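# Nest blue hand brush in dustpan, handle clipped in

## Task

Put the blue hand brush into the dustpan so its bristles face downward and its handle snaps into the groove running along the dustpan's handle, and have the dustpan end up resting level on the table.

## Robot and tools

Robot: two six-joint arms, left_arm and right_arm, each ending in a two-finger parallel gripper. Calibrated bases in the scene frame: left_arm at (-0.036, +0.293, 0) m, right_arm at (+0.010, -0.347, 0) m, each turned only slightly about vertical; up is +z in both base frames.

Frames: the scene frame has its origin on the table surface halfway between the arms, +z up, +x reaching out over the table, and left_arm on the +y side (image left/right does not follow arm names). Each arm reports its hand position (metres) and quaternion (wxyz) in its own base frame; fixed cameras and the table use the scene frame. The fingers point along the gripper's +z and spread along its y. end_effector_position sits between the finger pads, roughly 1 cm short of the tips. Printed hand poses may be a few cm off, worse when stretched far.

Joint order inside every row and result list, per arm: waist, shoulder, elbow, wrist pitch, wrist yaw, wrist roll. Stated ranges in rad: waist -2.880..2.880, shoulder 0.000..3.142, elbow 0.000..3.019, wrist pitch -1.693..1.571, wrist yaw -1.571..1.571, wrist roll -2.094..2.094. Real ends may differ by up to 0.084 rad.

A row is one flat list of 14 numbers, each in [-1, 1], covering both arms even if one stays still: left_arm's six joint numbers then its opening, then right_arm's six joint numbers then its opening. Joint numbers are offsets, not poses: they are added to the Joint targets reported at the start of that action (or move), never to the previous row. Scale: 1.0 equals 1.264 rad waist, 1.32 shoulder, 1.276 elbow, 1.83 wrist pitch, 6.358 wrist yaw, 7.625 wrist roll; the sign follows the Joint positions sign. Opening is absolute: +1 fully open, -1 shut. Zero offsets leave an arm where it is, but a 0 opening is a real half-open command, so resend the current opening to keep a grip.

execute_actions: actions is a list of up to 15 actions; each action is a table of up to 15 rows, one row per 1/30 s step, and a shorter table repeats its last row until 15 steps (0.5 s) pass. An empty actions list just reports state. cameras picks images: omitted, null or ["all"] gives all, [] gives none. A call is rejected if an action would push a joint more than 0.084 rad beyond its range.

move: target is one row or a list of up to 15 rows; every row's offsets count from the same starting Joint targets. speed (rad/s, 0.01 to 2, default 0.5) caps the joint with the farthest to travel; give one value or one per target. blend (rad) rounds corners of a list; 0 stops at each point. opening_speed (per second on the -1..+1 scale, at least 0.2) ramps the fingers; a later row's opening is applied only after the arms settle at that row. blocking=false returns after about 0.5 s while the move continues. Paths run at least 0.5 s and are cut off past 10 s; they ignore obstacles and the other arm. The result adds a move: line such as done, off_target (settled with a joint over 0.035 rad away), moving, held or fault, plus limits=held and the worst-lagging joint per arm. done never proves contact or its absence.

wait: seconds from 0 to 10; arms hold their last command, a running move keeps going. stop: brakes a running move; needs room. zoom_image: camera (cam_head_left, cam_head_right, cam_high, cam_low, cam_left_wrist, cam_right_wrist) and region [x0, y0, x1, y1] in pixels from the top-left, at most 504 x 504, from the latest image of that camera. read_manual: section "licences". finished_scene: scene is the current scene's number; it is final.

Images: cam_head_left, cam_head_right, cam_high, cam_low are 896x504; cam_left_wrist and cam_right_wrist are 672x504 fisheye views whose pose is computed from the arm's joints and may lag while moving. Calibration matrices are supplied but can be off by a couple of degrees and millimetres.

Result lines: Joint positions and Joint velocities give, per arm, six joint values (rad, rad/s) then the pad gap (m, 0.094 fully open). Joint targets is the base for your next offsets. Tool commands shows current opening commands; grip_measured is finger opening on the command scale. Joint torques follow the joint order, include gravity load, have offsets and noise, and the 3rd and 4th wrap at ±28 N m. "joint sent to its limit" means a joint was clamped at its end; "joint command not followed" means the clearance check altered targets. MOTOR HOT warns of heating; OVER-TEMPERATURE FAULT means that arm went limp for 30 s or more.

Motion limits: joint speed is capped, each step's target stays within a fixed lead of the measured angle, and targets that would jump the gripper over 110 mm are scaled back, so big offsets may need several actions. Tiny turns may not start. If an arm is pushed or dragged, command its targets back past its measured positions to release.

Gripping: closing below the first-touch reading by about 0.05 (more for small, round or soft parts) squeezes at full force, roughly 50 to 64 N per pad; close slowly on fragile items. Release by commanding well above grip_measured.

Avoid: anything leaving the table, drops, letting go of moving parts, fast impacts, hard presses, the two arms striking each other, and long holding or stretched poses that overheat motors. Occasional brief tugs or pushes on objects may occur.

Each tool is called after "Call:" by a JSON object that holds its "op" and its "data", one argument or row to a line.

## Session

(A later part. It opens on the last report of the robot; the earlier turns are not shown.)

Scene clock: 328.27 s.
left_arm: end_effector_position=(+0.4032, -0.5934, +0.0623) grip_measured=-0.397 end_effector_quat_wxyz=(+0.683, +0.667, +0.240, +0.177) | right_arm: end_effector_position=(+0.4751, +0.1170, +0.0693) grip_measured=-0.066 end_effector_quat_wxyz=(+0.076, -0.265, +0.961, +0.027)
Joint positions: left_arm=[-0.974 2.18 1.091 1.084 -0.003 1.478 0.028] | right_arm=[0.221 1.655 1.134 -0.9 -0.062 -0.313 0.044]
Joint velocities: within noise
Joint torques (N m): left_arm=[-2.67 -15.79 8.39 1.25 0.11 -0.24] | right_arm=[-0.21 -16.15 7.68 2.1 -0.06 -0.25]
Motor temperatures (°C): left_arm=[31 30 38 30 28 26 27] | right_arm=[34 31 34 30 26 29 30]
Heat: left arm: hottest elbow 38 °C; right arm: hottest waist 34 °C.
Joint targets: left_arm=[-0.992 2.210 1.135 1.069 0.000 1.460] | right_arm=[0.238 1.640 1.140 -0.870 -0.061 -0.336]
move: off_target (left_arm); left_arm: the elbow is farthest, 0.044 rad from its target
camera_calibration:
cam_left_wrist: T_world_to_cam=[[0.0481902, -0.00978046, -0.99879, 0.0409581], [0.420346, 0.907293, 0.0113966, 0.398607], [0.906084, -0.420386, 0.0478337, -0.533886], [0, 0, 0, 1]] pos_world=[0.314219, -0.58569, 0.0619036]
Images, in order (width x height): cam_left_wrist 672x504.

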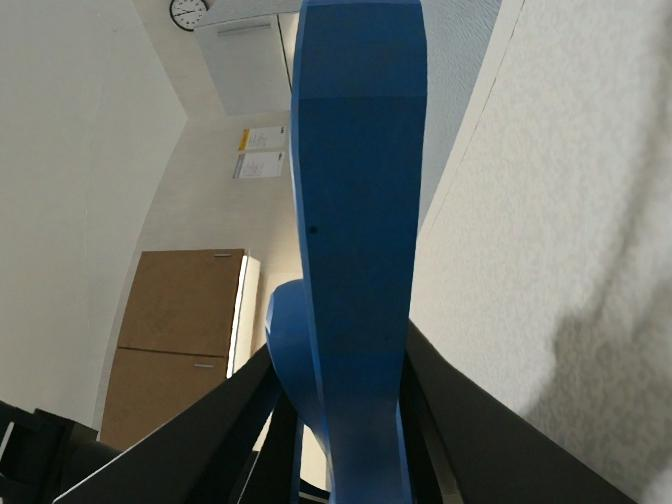

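Call:
{"op": "move", "data": {
  "target": [0, 0, 0, 0, 0, 0, -0.4, 0, 0, 0, 0, 0, 0, 0.08],
  "speed": 0.2,
  "opening_speed": 0.5,
  "cameras": ["cam_left_wrist", "cam_right_wrist"]
}}

Scene clock: 331.37 s.
left_arm: end_effector_position=(+0.4031, -0.5934, +0.0623) grip_measured=-0.398 end_effector_quat_wxyz=(+0.683, +0.667, +0.240, +0.177) | right_arm: end_effector_position=(+0.4757, +0.1171, +0.0685) grip_measured=+0.077 end_effector_quat_wxyz=(+0.079, -0.265, +0.961, +0.027)
Joint positions: left_arm=[-0.974 2.18 1.091 1.084 -0.002 1.478 0.028] | right_arm=[0.221 1.655 1.131 -0.892 -0.062 -0.313 0.051]
Joint velocities: within noise
Joint torques (N m): left_arm=[-2.67 -15.79 8.4 1.24 0.1 -0.24] | right_arm=[-0.21 -16.15 7.87 1.84 -0.05 -0.25]
Motor temperatures (°C): left_arm=[31 30 38 30 28 26 27] | right_arm=[34 31 33 30 26 29 30]
Heat: left arm: hottest elbow 38 °C; right arm: hottest waist 34 °C.
Joint targets: left_arm=[-0.992 2.210 1.135 1.069 0.000 1.460] | right_arm=[0.238 1.640 1.140 -0.870 -0.061 -0.336]
move: off_target (left_arm); left_arm: the elbow is farthest, 0.044 rad from its target
camera_calibration:
cam_left_wrist: T_world_to_cam=[[0.0478702, -0.0100146, -0.998803, 0.0409511], [0.420693, 0.907135, 0.0110673, 0.39845], [0.905939, -0.42072, 0.0476379, -0.53398], [0, 0, 0, 1]] pos_world=[0.314168, -0.585694, 0.06193]
cam_right_wrist: T_world_to_cam=[[0.423054, -0.901553, -0.0907043, -0.0847357], [-0.827047, -0.425097, 0.367812, 0.445457], [-0.37016, -0.0805877, -0.925466, 0.33944], [0, 0, 0, 1]] pos_world=[0.529909, 0.140324, 0.14261]
Images, in order (width x height): cam_left_wrist 672x504, cam_right_wrist 672x504.

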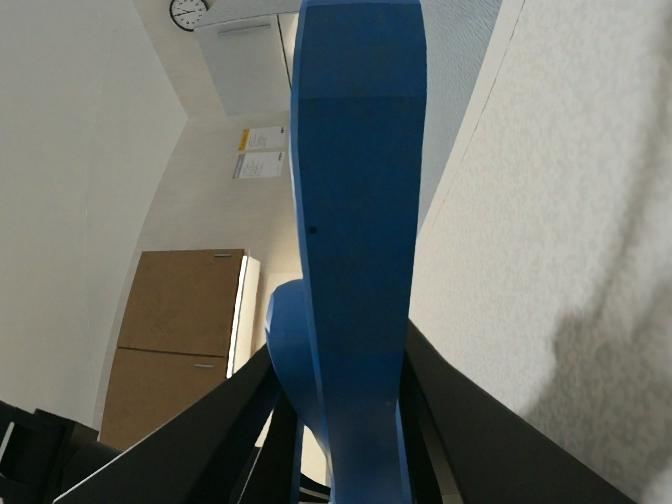

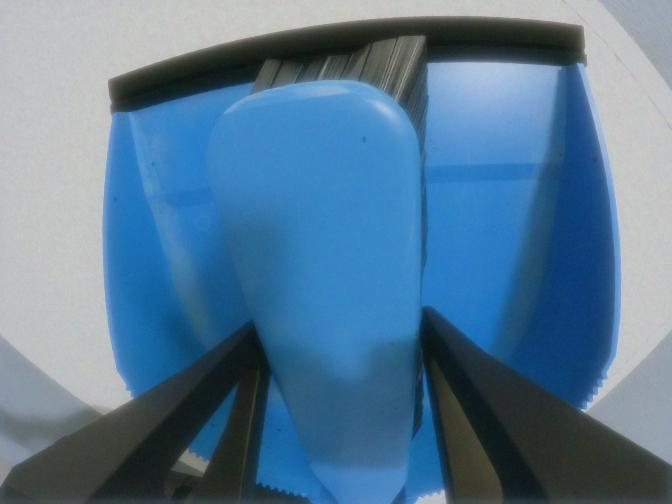

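Call:
{"op": "move", "data": {
  "target": [0, 0, 0, 0, 0, 0, -0.47, 0, 0, 0, 0, 0, 0, 0.08],
  "speed": 0.2,
  "opening_speed": 0.2,
  "cameras": ["cam_left_wrist"]
}}

Call:
{"op": "zoom_image", "data": {
  "camera": "cam_left_wrist",
  "region": [230, 230, 500, 500]
}}

Scene clock: 332.50 s.
left_arm: end_effector_position=(+0.4030, -0.5933, +0.0612) grip_measured=-0.466 end_effector_quat_wxyz=(+0.682, +0.667, +0.241, +0.176) | right_arm: end_effector_position=(+0.4757, +0.1171, +0.0685) grip_measured=+0.078 end_effector_quat_wxyz=(+0.079, -0.265, +0.961, +0.027)
Joint positions: left_arm=[-0.974 2.182 1.091 1.084 -0.002 1.478 0.025] | right_arm=[0.221 1.655 1.131 -0.892 -0.062 -0.313 0.051]
Joint velocities: within noise
Joint torques (N m): left_arm=[-2.67 -15.91 8.38 1.25 0.11 -0.24] | right_arm=[-0.21 -16.15 7.84 1.84 -0.06 -0.25]
Motor temperatures (°C): left_arm=[31 31 38 30 28 26 27] | right_arm=[34 31 33 30 26 29 30]
Heat: left arm: hottest elbow 38 °C; right arm: hottest waist 34 °C.
Joint targets: left_arm=[-0.992 2.210 1.135 1.069 0.000 1.460] | right_arm=[0.238 1.640 1.140 -0.870 -0.061 -0.336]
move: off_target (left_arm); left_arm: the elbow is farthest, 0.044 rad from its target
camera_calibration:
cam_left_wrist: T_world_to_cam=[[0.0470092, -0.00874729, -0.998856, 0.0409916], [0.420703, 0.907121, 0.0118556, 0.398347], [0.905979, -0.420779, 0.046323, -0.53381], [0, 0, 0, 1]] pos_world=[0.314108, -0.585606, 0.0609498]
Images, in order (width x height): cam_left_wrist 672x504.

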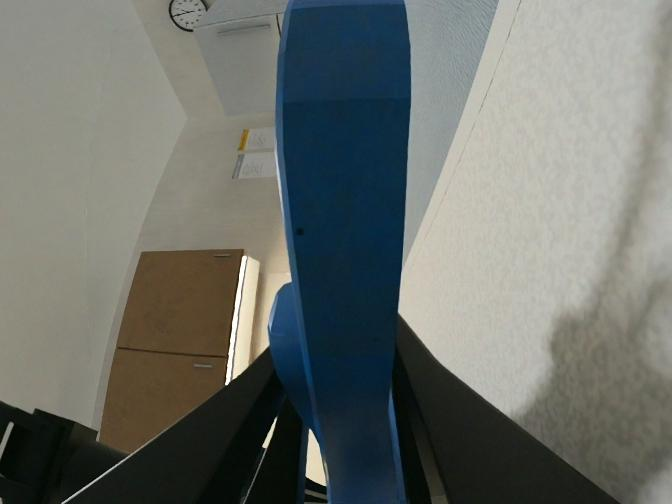

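Scaled by 1.867 from the camera's 672x504 image, which has a finer 960x720 frame.

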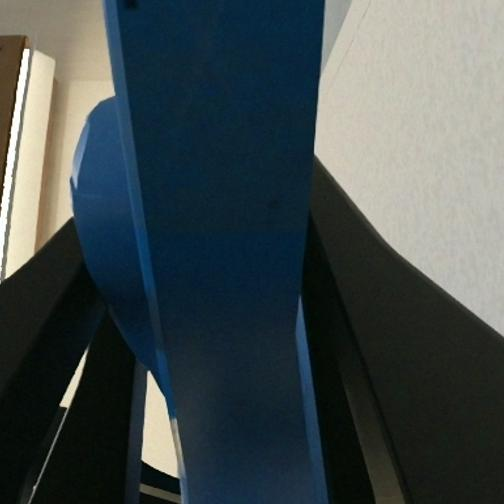

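Call:
{"op": "move", "data": {
  "target": [0, 0, 0, 0, 0, 0, -0.54, 0, 0, 0, 0, 0, 0, 0.08],
  "speed": 0.2,
  "opening_speed": 0.2,
  "cameras": ["cam_left_wrist"]
}}

Call:
{"op": "zoom_image", "data": {
  "camera": "cam_left_wrist",
  "region": [230, 230, 500, 500]
}}

Scene clock: 333.53 s.
left_arm: end_effector_position=(+0.4030, -0.5932, +0.0602) grip_measured=-0.536 end_effector_quat_wxyz=(+0.682, +0.668, +0.241, +0.176) | right_arm: end_effector_position=(+0.4757, +0.1171, +0.0685) grip_measured=+0.078 end_effector_quat_wxyz=(+0.079, -0.265, +0.961, +0.027)
Joint positions: left_arm=[-0.974 2.183 1.091 1.084 -0.002 1.478 0.022] | right_arm=[0.221 1.655 1.131 -0.892 -0.062 -0.313 0.051]
Joint velocities: within noise
Joint torques (N m): left_arm=[-2.67 -16.03 8.36 1.25 0.1 -0.24] | right_arm=[-0.21 -16.15 7.86 1.81 -0.06 -0.25]
Motor temperatures (°C): left_arm=[31 31 38 30 28 26 27] | right_arm=[34 31 33 30 26 29 30]
Heat: left arm: hottest elbow 38 °C; right arm: hottest waist 34 °C.
Joint targets: left_arm=[-0.992 2.210 1.135 1.069 0.000 1.460] | right_arm=[0.238 1.640 1.140 -0.870 -0.061 -0.336]
move: off_target (left_arm); left_arm: the elbow is farthest, 0.044 rad from its target
camera_calibration:
cam_left_wrist: T_world_to_cam=[[0.0461481, -0.00747988, -0.998907, 0.0410318], [0.420714, 0.907105, 0.0126439, 0.398243], [0.906019, -0.420837, 0.045008, -0.53364], [0, 0, 0, 1]] pos_world=[0.314048, -0.585517, 0.0599696]
Images, in order (width x height): cam_left_wrist 672x504.

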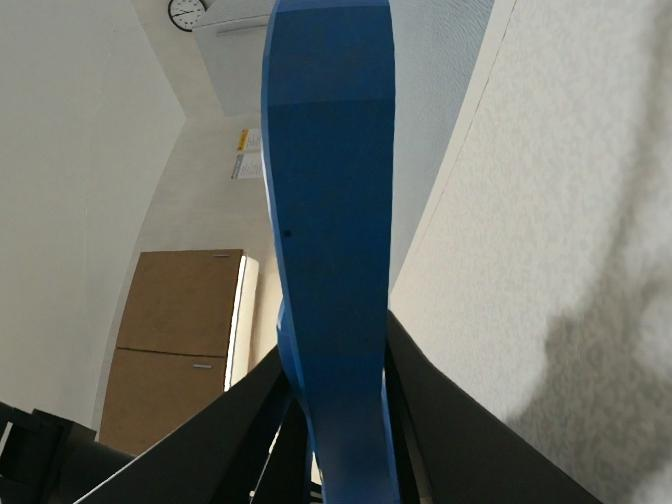

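Scaled by 1.867 from the camera's 672x504 image, which has a finer 960x720 frame.

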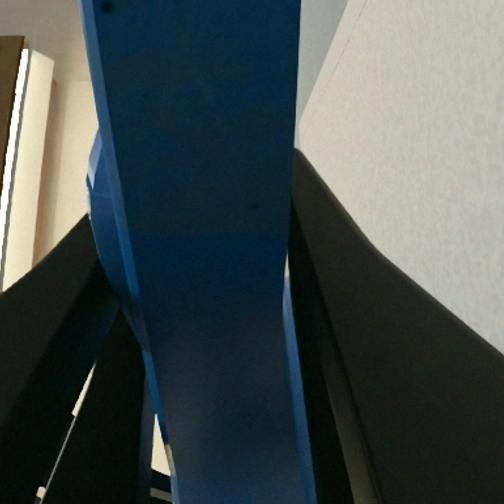

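Call:
{"op": "move", "data": {
  "target": [0, 0, 0, 0, 0, 0, -0.6, 0, 0, 0, 0, 0, 0, 0.08],
  "speed": 0.2,
  "opening_speed": 0.2,
  "cameras": ["cam_left_wrist"]
}}

Call:
{"op": "zoom_image", "data": {
  "camera": "cam_left_wrist",
  "region": [230, 230, 500, 500]
}}

Scene clock: 334.47 s.
left_arm: end_effector_position=(+0.4030, -0.5932, +0.0596) grip_measured=-0.592 end_effector_quat_wxyz=(+0.681, +0.669, +0.241, +0.176) | right_arm: end_effector_position=(+0.4757, +0.1171, +0.0685) grip_measured=+0.078 end_effector_quat_wxyz=(+0.079, -0.265, +0.961, +0.027)
Joint positions: left_arm=[-0.974 2.183 1.091 1.082 -0.002 1.478 0.019] | right_arm=[0.221 1.655 1.131 -0.892 -0.062 -0.313 0.051]
Joint velocities: within noise
Joint torques (N m): left_arm=[-2.67 -16.09 8.36 1.33 0.11 -0.24] | right_arm=[-0.21 -16.09 7.84 1.83 -0.06 -0.25]
Motor temperatures (°C): left_arm=[31 30 39 30 28 26 27] | right_arm=[34 31 33 30 26 29 30]
Heat: left arm: hottest elbow 39 °C; right arm: hottest waist 34 °C.
Joint targets: left_arm=[-0.992 2.210 1.135 1.068 0.000 1.460] | right_arm=[0.238 1.640 1.140 -0.870 -0.061 -0.336]
move: off_target (left_arm); left_arm: the elbow is farthest, 0.044 rad from its target
camera_calibration:
cam_left_wrist: T_world_to_cam=[[0.0448631, -0.00558866, -0.998978, 0.0421137], [0.420731, 0.90708, 0.0138201, 0.398156], [0.906075, -0.420921, 0.0430458, -0.533565], [0, 0, 0, 1]] pos_world=[0.314044, -0.585512, 0.0595358]
Images, in order (width x height): cam_left_wrist 672x504.

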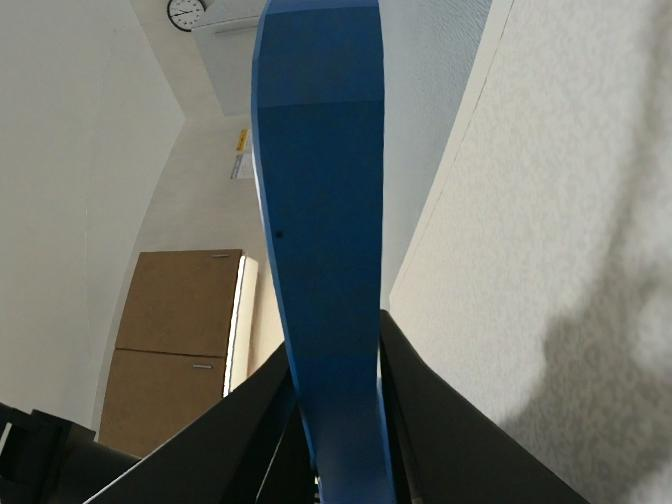

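Scaled by 1.867 from the camera's 672x504 image, which has a finer 960x720 frame.

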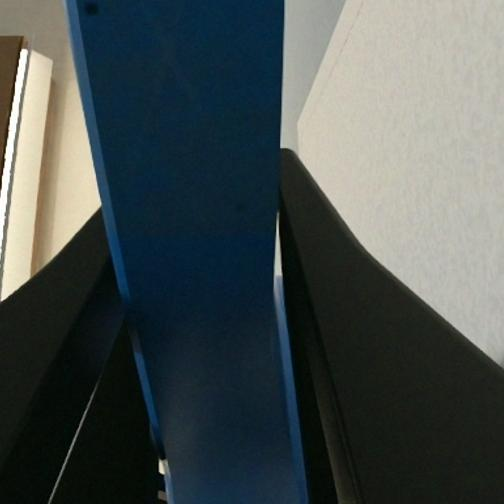

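Call:
{"op": "move", "data": {
  "target": [0, 0, 0, 0, 0, 0, -0.75, 0, 0, 0, 0, 0, 0, 0.08],
  "speed": 0.2,
  "opening_speed": 0.3,
  "cameras": ["cam_left_wrist", "cam_high", "cam_right_wrist"]
}}

Call:
{"op": "zoom_image", "data": {
  "camera": "cam_high",
  "region": [460, 200, 640, 380]
}}

Scene clock: 335.70 s.
left_arm: end_effector_position=(+0.4030, -0.5932, +0.0596) grip_measured=-0.623 end_effector_quat_wxyz=(+0.681, +0.669, +0.241, +0.176) | right_arm: end_effector_position=(+0.4757, +0.1171, +0.0685) grip_measured=+0.078 end_effector_quat_wxyz=(+0.079, -0.265, +0.961, +0.027)
Joint positions: left_arm=[-0.974 2.183 1.091 1.082 -0.002 1.478 0.018] | right_arm=[0.221 1.655 1.131 -0.892 -0.062 -0.313 0.051]
Joint velocities: within noise
Joint torques (N m): left_arm=[-2.67 -16.09 8.36 1.33 0.1 -0.24] | right_arm=[-0.21 -16.21 7.83 1.83 -0.06 -0.25]
Motor temperatures (°C): left_arm=[31 30 39 30 28 26 27] | right_arm=[34 31 33 30 26 29 30]
Heat: left arm: hottest elbow 39 °C; right arm: hottest waist 34 °C.
Joint targets: left_arm=[-0.992 2.210 1.135 1.068 0.000 1.460] | right_arm=[0.238 1.640 1.140 -0.870 -0.061 -0.336]
move: off_target (left_arm); left_arm: the elbow is farthest, 0.044 rad from its target
camera_calibration:
cam_left_wrist: T_world_to_cam=[[0.0448631, -0.00558866, -0.998978, 0.0421137], [0.420731, 0.90708, 0.0138201, 0.398156], [0.906075, -0.420921, 0.0430458, -0.533565], [0, 0, 0, 1]] pos_world=[0.314044, -0.585512, 0.0595358]
cam_right_wrist: T_world_to_cam=[[0.423054, -0.901553, -0.0907043, -0.0847357], [-0.827047, -0.425097, 0.367812, 0.445457], [-0.37016, -0.0805877, -0.925466, 0.33944], [0, 0, 0, 1]] pos_world=[0.529909, 0.140324, 0.14261]
Images, in order (width x height): cam_high 896x504, cam_left_wrist 672x504, cam_right_wrist 672x504.

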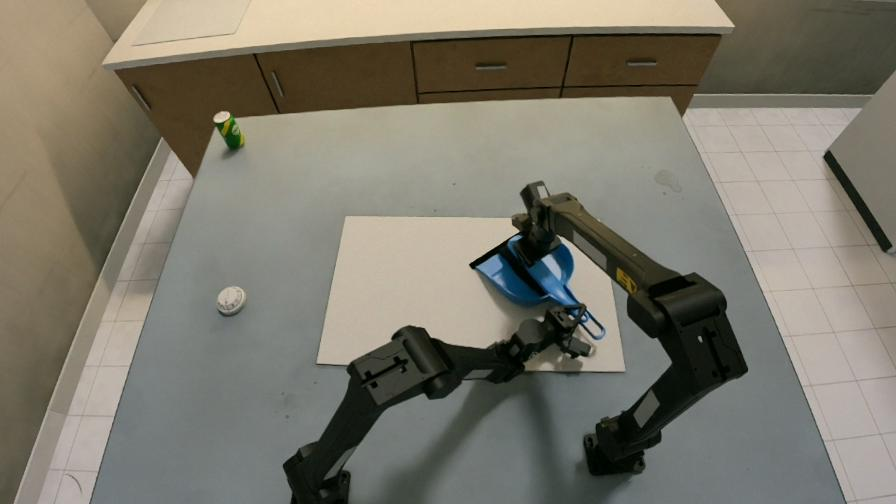

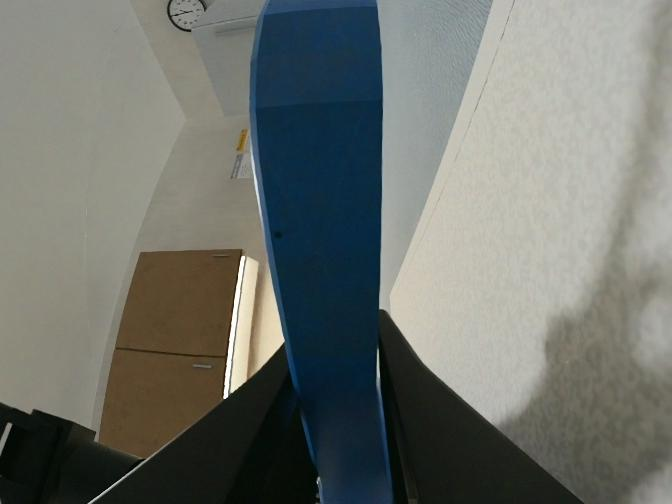

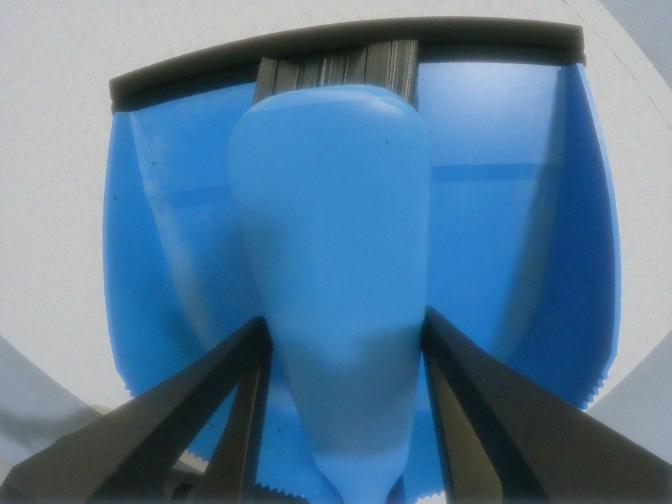

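Scaled by 2.800 from the camera's 896x504 image, which has a finer 1280x720 frame.

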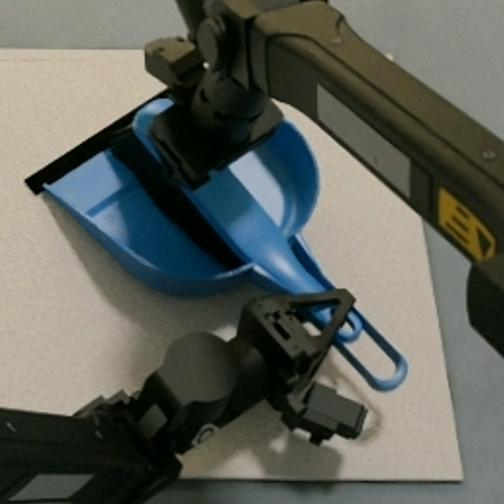

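Call:
{"op": "move", "data": {
  "target": [0, 0, 0, 0, 0, 0, -0.2, 0, 0, 0, 0, 0, 0, 0.08],
  "speed": 0.2,
  "opening_speed": 0.4,
  "cameras": ["cam_left_wrist", "cam_right_wrist"]
}}

Call:
{"op": "zoom_image", "data": {
  "camera": "cam_left_wrist",
  "region": [200, 230, 470, 500]
}}

Scene clock: 338.50 s.
left_arm: end_effector_position=(+0.4030, -0.5932, +0.0596) grip_measured=-0.203 end_effector_quat_wxyz=(+0.681, +0.669, +0.241, +0.176) | right_arm: end_effector_position=(+0.4757, +0.1171, +0.0685) grip_measured=+0.078 end_effector_quat_wxyz=(+0.079, -0.265, +0.961, +0.027)
Joint positions: left_arm=[-0.974 2.183 1.091 1.082 -0.002 1.478 0.037] | right_arm=[0.221 1.655 1.131 -0.892 -0.062 -0.313 0.051]
Joint velocities: within noise
Joint torques (N m): left_arm=[-2.67 -16.09 8.36 1.33 0.1 -0.24] | right_arm=[-0.21 -16.09 7.86 1.84 -0.06 -0.25]
Motor temperatures (°C): left_arm=[31 31 39 30 28 26 27] | right_arm=[34 31 33 30 26 29 30]
Heat: left arm: hottest elbow 39 °C; right arm: hottest waist 34 °C.
Joint targets: left_arm=[-0.992 2.210 1.135 1.068 0.000 1.460] | right_arm=[0.238 1.640 1.140 -0.870 -0.061 -0.336]
move: off_target (left_arm); left_arm: the elbow is farthest, 0.044 rad from its target
camera_calibration:
cam_left_wrist: T_world_to_cam=[[0.0448631, -0.00558866, -0.998978, 0.0421137], [0.420731, 0.90708, 0.0138201, 0.398156], [0.906075, -0.420921, 0.0430458, -0.533565], [0, 0, 0, 1]] pos_world=[0.314044, -0.585512, 0.0595358]
cam_right_wrist: T_world_to_cam=[[0.423054, -0.901553, -0.0907043, -0.0847357], [-0.827047, -0.425097, 0.367812, 0.445457], [-0.37016, -0.0805877, -0.925466, 0.33944], [0, 0, 0, 1]] pos_world=[0.529909, 0.140324, 0.14261]
Images, in order (width x height): cam_left_wrist 672x504, cam_right_wrist 672x504.

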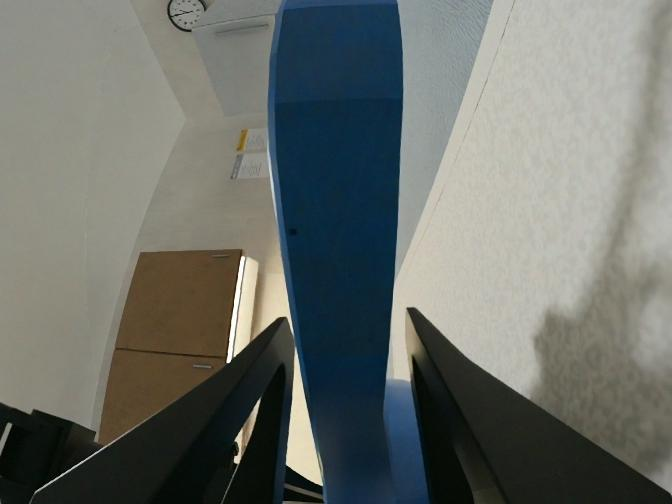

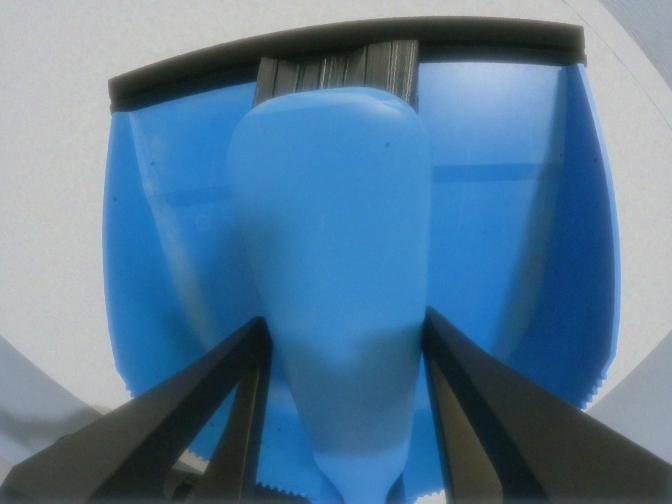

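Scaled by 1.867 from the camera's 672x504 image, which has a finer 960x720 frame.

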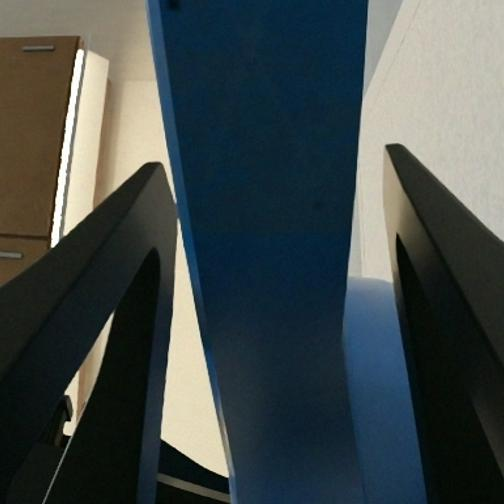

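Call:
{"op": "move", "data": {
  "target": [
    [0, -0.0356, -0.0345, 0.0186, 0, 0, 0.15, 0, 0, 0, 0, 0, 0, 0.08],
    [0, -0.0924, -0.1991, 0.0956, 0, 0, 0.15, 0, 0, 0, 0, 0, 0, 0.08],
    [0, -0.1386, -0.3527, 0.1678, 0, 0, 0.15, 0, 0, 0, 0, 0, 0, 0.08]
  ],
  "speed": [0.15, 0.3, 0.4],
  "blend": [0, 0.05, 0],
  "opening_speed": 0.6,
  "cameras": ["cam_left_wrist", "cam_high"]
}}

Call:
{"op": "zoom_image", "data": {
  "camera": "cam_high",
  "region": [460, 200, 640, 380]
}}

Scene clock: 342.70 s.
left_arm: end_effector_position=(+0.3272, -0.4817, +0.0588) grip_measured=+0.148 end_effector_quat_wxyz=(+0.681, +0.668, +0.241, +0.176) | right_arm: end_effector_position=(+0.4757, +0.1171, +0.0685) grip_measured=+0.078 end_effector_quat_wxyz=(+0.079, -0.265, +0.961, +0.027)
Joint positions: left_arm=[-0.974 2.051 0.689 1.352 -0.002 1.478 0.054] | right_arm=[0.221 1.655 1.131 -0.892 -0.062 -0.313 0.051]
Joint velocities: within noise
Joint torques (N m): left_arm=[-2.67 -15.56 2.51 2.76 0.1 -0.24] | right_arm=[-0.21 -16.09 7.86 1.84 -0.05 -0.25]
Motor temperatures (°C): left_arm=[31 31 38 30 28 26 27] | right_arm=[34 31 34 30 26 29 30]
Heat: left arm: hottest elbow 38 °C; right arm: hottest waist 34 °C.
Joint targets: left_arm=[-0.992 2.027 0.685 1.376 0.000 1.460] | right_arm=[0.238 1.640 1.140 -0.870 -0.061 -0.336]
move: done
camera_calibration:
cam_left_wrist: T_world_to_cam=[[0.0453499, -0.00630507, -0.998951, 0.0447746], [0.420724, 0.90709, 0.0133746, 0.328942], [0.906054, -0.42089, 0.0437891, -0.417991], [0, 0, 0, 1]] pos_world=[0.238298, -0.474026, 0.0586317]
Images, in order (width x height): cam_high 896x504, cam_left_wrist 672x504.

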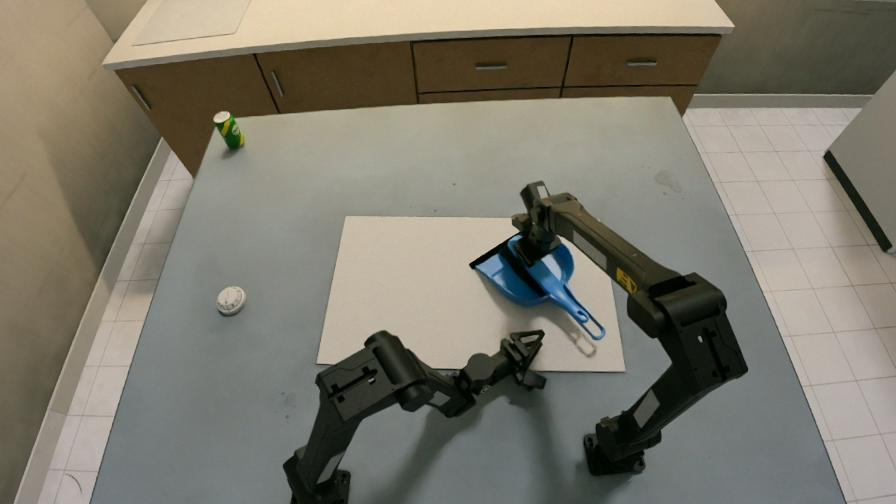

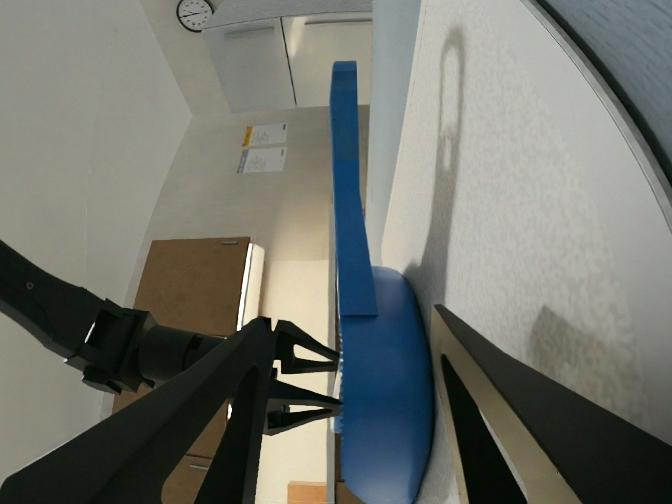

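Scaled by 2.800 from the camera's 896x504 image, which has a finer 1280x720 frame.

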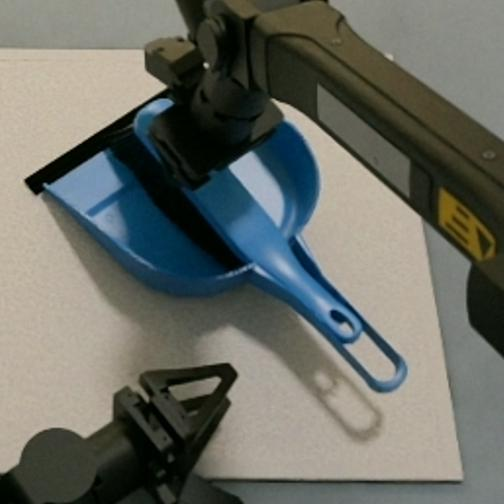

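Call:
{"op": "move", "data": {
  "target": [
    [0.0174, -0.0773, -0.0118, -0.0464, 0, 0, 0.25, 0, 0, 0, 0, 0, 0, 0.08],
    [0.0174, -0.3235, 0.1685, -0.5115, 0, -0.0866, 0.9, 0, 0, 0, 0, 0, 0, 0.08],
    [0.0174, -0.1644, 0.5251, -0.812, 0, -0.1915, 0.9, 0, 0, 0, 0, 0, 0, 0.08]
  ],
  "speed": 0.8,
  "blend": [0.1, 0.15, 0],
  "cameras": ["cam_left_wrist", "cam_high"]
}}

Call:
{"op": "zoom_image", "data": {
  "camera": "cam_left_wrist",
  "region": [150, 50, 550, 350]
}}

Scene clock: 348.33 s.
left_arm: end_effector_position=(+0.3954, -0.5821, +0.1725) grip_measured=+0.898 end_effector_quat_wxyz=(+0.450, +0.470, +0.735, -0.192) | right_arm: end_effector_position=(+0.4757, +0.1171, +0.0685) grip_measured=+0.078 end_effector_quat_wxyz=(+0.079, -0.265, +0.961, +0.027)
Joint positions: left_arm=[-0.974 1.764 1.249 -0.033 -0.002 0.165 0.089] | right_arm=[0.221 1.655 1.131 -0.892 -0.062 -0.313 0.051]
Joint velocities: within noise
Joint torques (N m): left_arm=[-1.73 -17.49 7.79 2.24 0.01 0.23] | right_arm=[-0.21 -16.21 7.86 1.83 -0.06 -0.25]
Motor temperatures (°C): left_arm=[31 31 39 30 28 26 27] | right_arm=[34 31 34 30 26 29 29]
Heat: left arm: hottest elbow 39 °C; right arm: hottest waist 34 °C.
Joint targets: left_arm=[-0.979 1.750 1.242 -0.020 -0.002 0.184] | right_arm=[0.238 1.640 1.140 -0.870 -0.061 -0.336]
move: held (left_arm; a check stopped the path); path passed 2 of 3 targets; blend cut to 0.051 rad at target 1, 0 rad at target 2; target 2's new numbers were sent with left_arm's elbow 0.053 rad from that target; limits=held; left_arm: the wrist roll is farthest, 0.165 rad from its target
joint command not followed: on one or more control steps a check withheld the commanded joint targets of the left arm, and it was not sent them on those steps.
cause: the commanded joint targets, or the way to them, would bring a part of the robot too close to another arm (this arm's wrist (the part past the wrist pitch) and the right arm's forearm (the part past the elbow), at the place that arm is still heading or pushing toward).
camera_calibration:
cam_left_wrist: T_world_to_cam=[[-0.855388, -0.443725, -0.267245, 0.129999], [-0.301543, 0.846061, -0.439604, 0.717944], [0.421169, -0.295446, -0.857513, -0.106711], [0, 0, 0, 1]] pos_world=[0.372635, -0.581268, 0.258847]
Images, in order (width x height): cam_high 896x504, cam_left_wrist 672x504.

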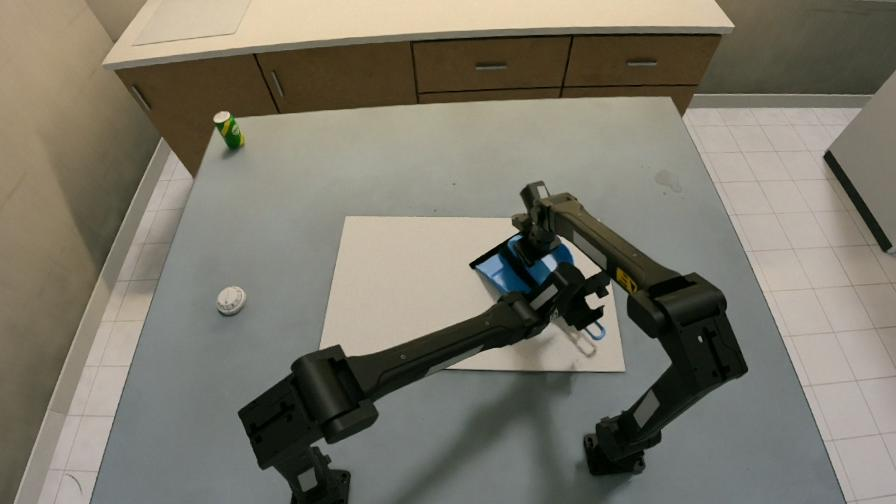

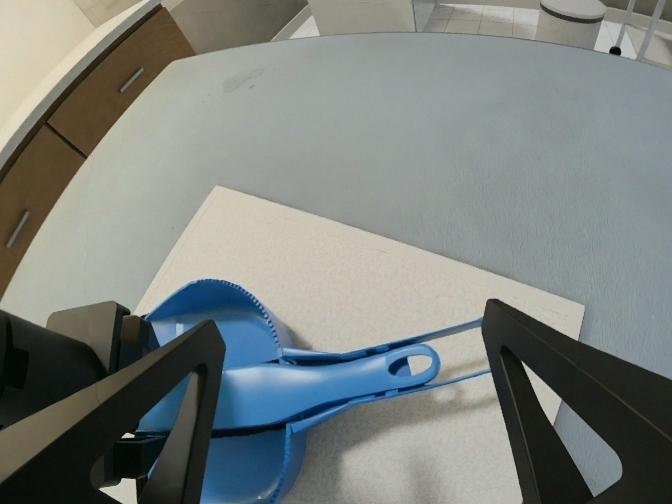

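Scaled by 1.260 from the camera's 672x504 image, which has a finer 960x720 frame.

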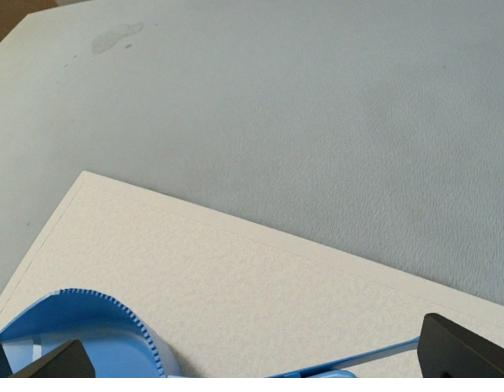

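Call:
{"op": "zoom_image", "data": {
  "camera": "cam_left_wrist",
  "region": [250, 290, 510, 460]
}}

Scaled by 1.938 from the camera's 672x504 image, which has a finer 960x720 frame.

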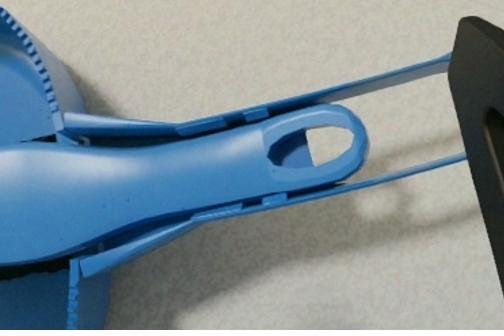

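Call:
{"op": "execute_actions", "data": {
  "actions": [],
  "cameras": ["cam_head_right", "cam_head_left", "cam_low"]
}}

Call:
{"op": "zoom_image", "data": {
  "camera": "cam_head_right",
  "region": [440, 180, 620, 340]
}}

Call:
{"op": "zoom_image", "data": {
  "camera": "cam_low",
  "region": [330, 200, 560, 400]
}}

Scene clock: 349.00 s.
left_arm: end_effector_position=(+0.3954, -0.5821, +0.1725) grip_measured=+0.898 end_effector_quat_wxyz=(+0.450, +0.470, +0.735, -0.191) | right_arm: end_effector_position=(+0.4757, +0.1171, +0.0685) grip_measured=+0.078 end_effector_quat_wxyz=(+0.079, -0.265, +0.961, +0.027)
Joint positions: left_arm=[-0.974 1.764 1.249 -0.033 -0.002 0.166 0.089] | right_arm=[0.221 1.655 1.131 -0.892 -0.062 -0.313 0.051]
Joint velocities: within noise
Joint torques (N m): left_arm=[-1.73 -17.61 7.73 2.25 0.02 0.23] | right_arm=[-0.21 -16.09 7.86 1.83 -0.06 -0.25]
Motor temperatures (°C): left_arm=[31 31 39 30 28 26 27] | right_arm=[34 31 34 30 26 29 29]
Heat: left arm: hottest elbow 39 °C; right arm: hottest waist 34 °C.
Joint targets: left_arm=[-0.979 1.750 1.242 -0.020 -0.002 0.184] | right_arm=[0.238 1.640 1.140 -0.870 -0.061 -0.336]
Tool commands: left_gripper/opening=+0.9 right_gripper/opening=+0.08
Images, in order (width x height): cam_head_left 896x504, cam_head_right 896x504, cam_low 896x504.

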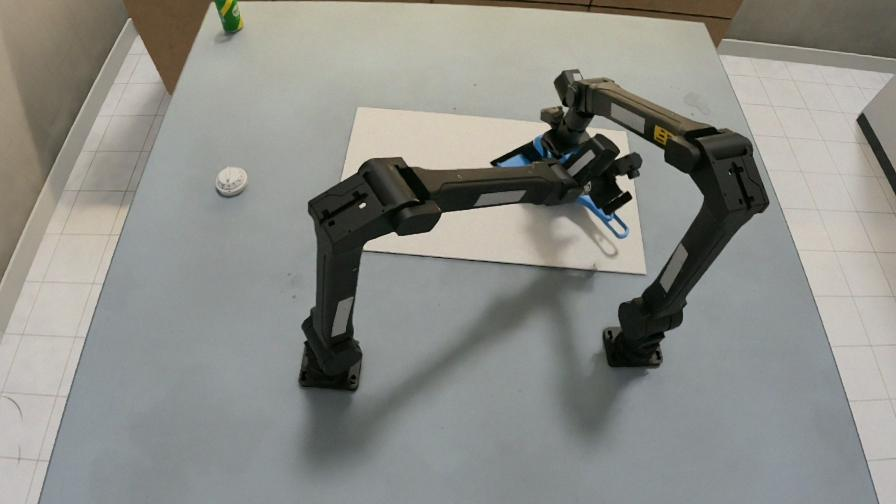

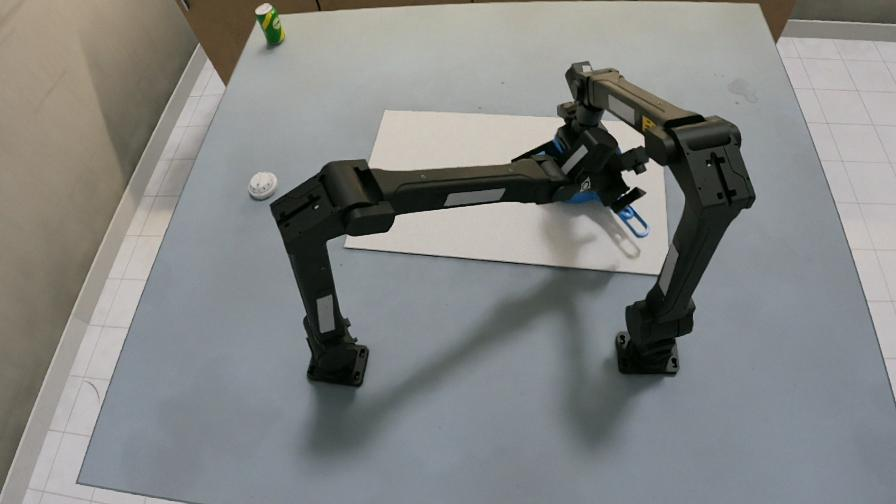

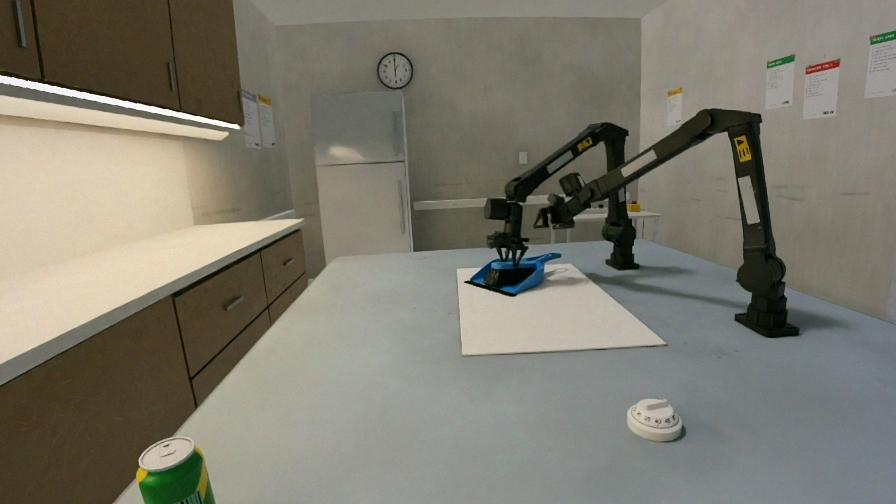

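Scaled by 2.800 from the camera's 896x504 image, which has a finer 1280x720 frame.

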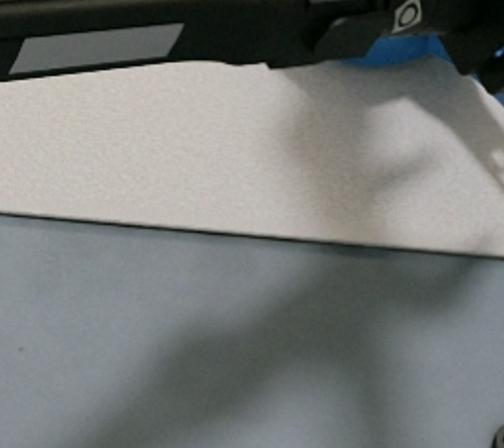

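Scaled by 2.191 from the camera's 896x504 image, which has a finer 1280x720 frame.

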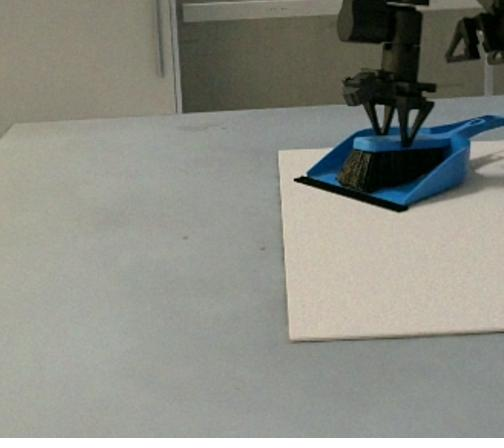

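Call:
{"op": "execute_actions", "data": {
  "actions": [],
  "cameras": ["cam_left_wrist"]
}}

Call:
{"op": "zoom_image", "data": {
  "camera": "cam_left_wrist",
  "region": [320, 330, 450, 420]
}}

Scene clock: 349.33 s.
left_arm: end_effector_position=(+0.3954, -0.5821, +0.1725) grip_measured=+0.898 end_effector_quat_wxyz=(+0.450, +0.470, +0.735, -0.191) | right_arm: end_effector_position=(+0.4757, +0.1171, +0.0685) grip_measured=+0.078 end_effector_quat_wxyz=(+0.079, -0.265, +0.961, +0.027)
Joint positions: left_arm=[-0.974 1.764 1.249 -0.033 -0.002 0.166 0.089] | right_arm=[0.221 1.655 1.131 -0.892 -0.062 -0.313 0.051]
Joint velocities: within noise
Joint torques (N m): left_arm=[-1.73 -17.61 7.73 2.25 0.02 0.23] | right_arm=[-0.21 -16.15 7.84 1.84 -0.06 -0.25]
Motor temperatures (°C): left_arm=[31 31 39 30 28 26 27] | right_arm=[34 31 34 30 26 29 29]
Heat: left arm: hottest elbow 39 °C; right arm: hottest waist 34 °C.
Joint targets: left_arm=[-0.979 1.750 1.242 -0.020 -0.002 0.184] | right_arm=[0.238 1.640 1.140 -0.870 -0.061 -0.336]
Tool commands: left_gripper/opening=+0.9 right_gripper/opening=+0.08
camera_calibration:
cam_left_wrist: T_world_to_cam=[[-0.85542, -0.443286, -0.267868, 0.130375], [-0.30097, 0.846343, -0.439455, 0.717856], [0.421513, -0.295299, -0.857395, -0.106781], [0, 0, 0, 1]] pos_world=[0.372588, -0.581291, 0.258835]
Images, in order (width x height): cam_left_wrist 672x504.

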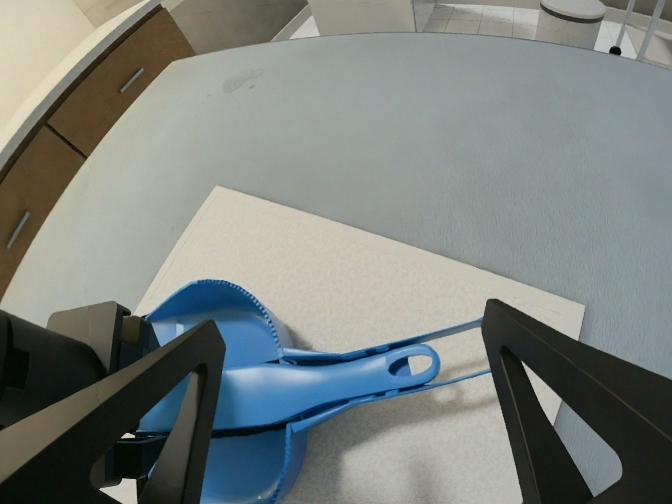

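Scaled by 3.877 from the camera's 672x504 image, which has a finer 960x720 frame.

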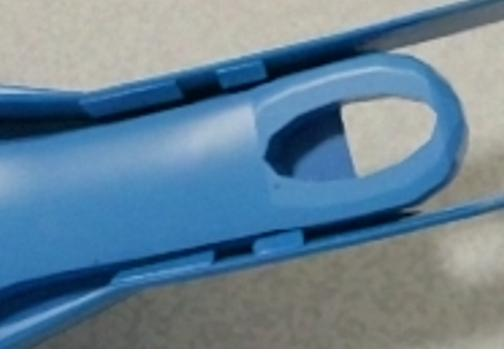

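Call:
{"op": "move", "data": {
  "target": [
    [0, 0, 0, 0, 0, 0, 0.9, 0, 0, 0, 0, 0, 0, 0.35],
    [0, 0, 0, 0, 0, 0, 0.9, 0, -0.0485, 0.076, -0.0798, 0, 0, 0.35],
    [0, 0, 0, 0, 0, 0, 0.9, 0, -0.1076, 0.2422, -0.2361, 0, 0, 0.35]
  ],
  "speed": [0.2, 0.12, 0.4],
  "blend": [0, 0.02, 0],
  "opening_speed": 0.6,
  "cameras": ["cam_left_wrist", "cam_right_wrist", "cam_high"]
}}

Scene clock: 357.63 s.
left_arm: end_effector_position=(+0.3954, -0.5821, +0.1725) grip_measured=+0.898 end_effector_quat_wxyz=(+0.450, +0.470, +0.735, -0.191) | right_arm: end_effector_position=(+0.4721, +0.1163, +0.2204) grip_measured=+0.348 end_effector_quat_wxyz=(+0.079, -0.265, +0.961, +0.027)
Joint positions: left_arm=[-0.974 1.764 1.249 -0.033 -0.002 0.166 0.089] | right_arm=[0.221 1.517 1.387 -1.285 -0.062 -0.313 0.063]
Joint velocities: within noise
Joint torques (N m): left_arm=[-1.73 -17.61 7.73 2.25 0.02 0.22] | right_arm=[-0.15 -15.38 13.12 0.23 -0.06 -0.25]
Motor temperatures (°C): left_arm=[31 32 39 30 28 26 27] | right_arm=[34 31 34 30 26 29 29]
Heat: left arm: hottest elbow 39 °C; right arm: hottest waist 34 °C.
Joint targets: left_arm=[-0.979 1.750 1.242 -0.020 -0.002 0.184] | right_arm=[0.238 1.498 1.449 -1.302 -0.061 -0.336]
move: off_target (right_arm); right_arm: the elbow is farthest, 0.062 rad from its target
camera_calibration:
cam_left_wrist: T_world_to_cam=[[-0.85542, -0.443286, -0.267868, 0.130375], [-0.30097, 0.846343, -0.439455, 0.717856], [0.421513, -0.295299, -0.857395, -0.106781], [0, 0, 0, 1]] pos_world=[0.372588, -0.581291, 0.258835]
cam_right_wrist: T_world_to_cam=[[0.423204, -0.90152, -0.0903391, -0.0703217], [-0.827654, -0.425233, 0.366286, 0.38692], [-0.368629, -0.0802442, -0.926107, 0.478022], [0, 0, 0, 1]] pos_world=[0.526209, 0.139493, 0.294623]
Images, in order (width x height): cam_high 896x504, cam_left_wrist 672x504, cam_right_wrist 672x504.

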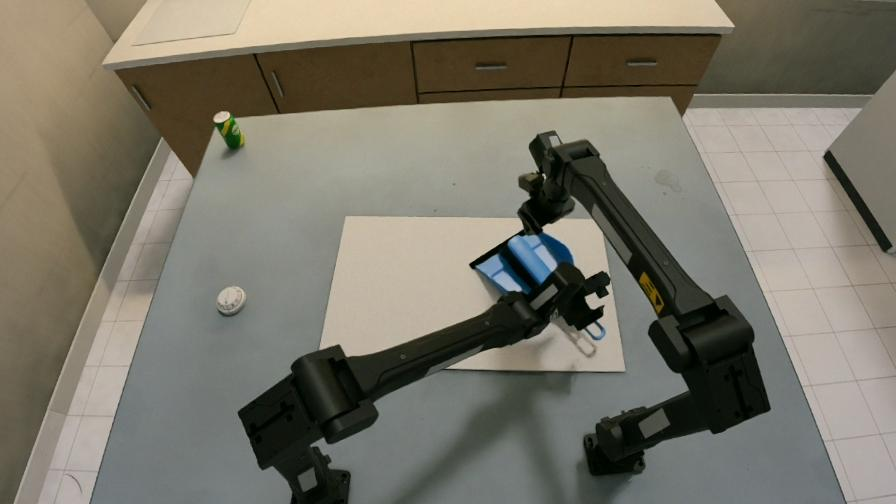

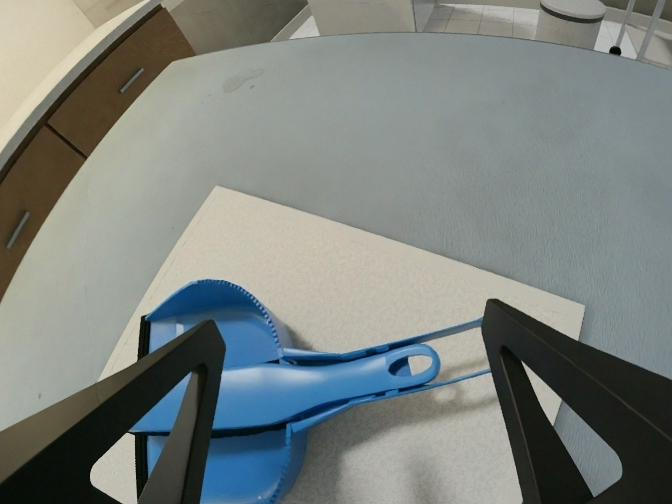

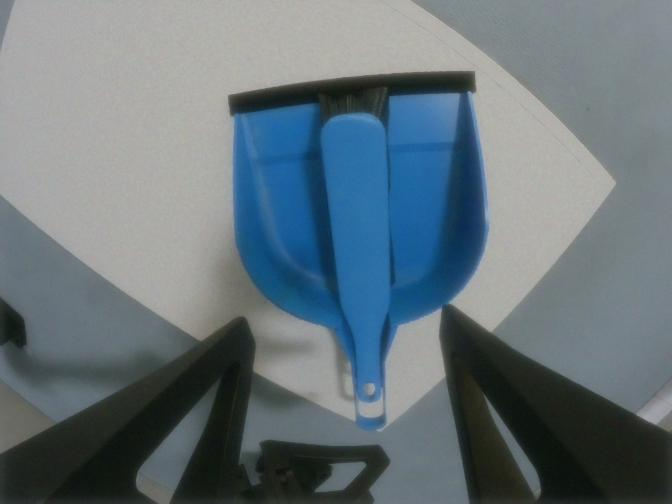

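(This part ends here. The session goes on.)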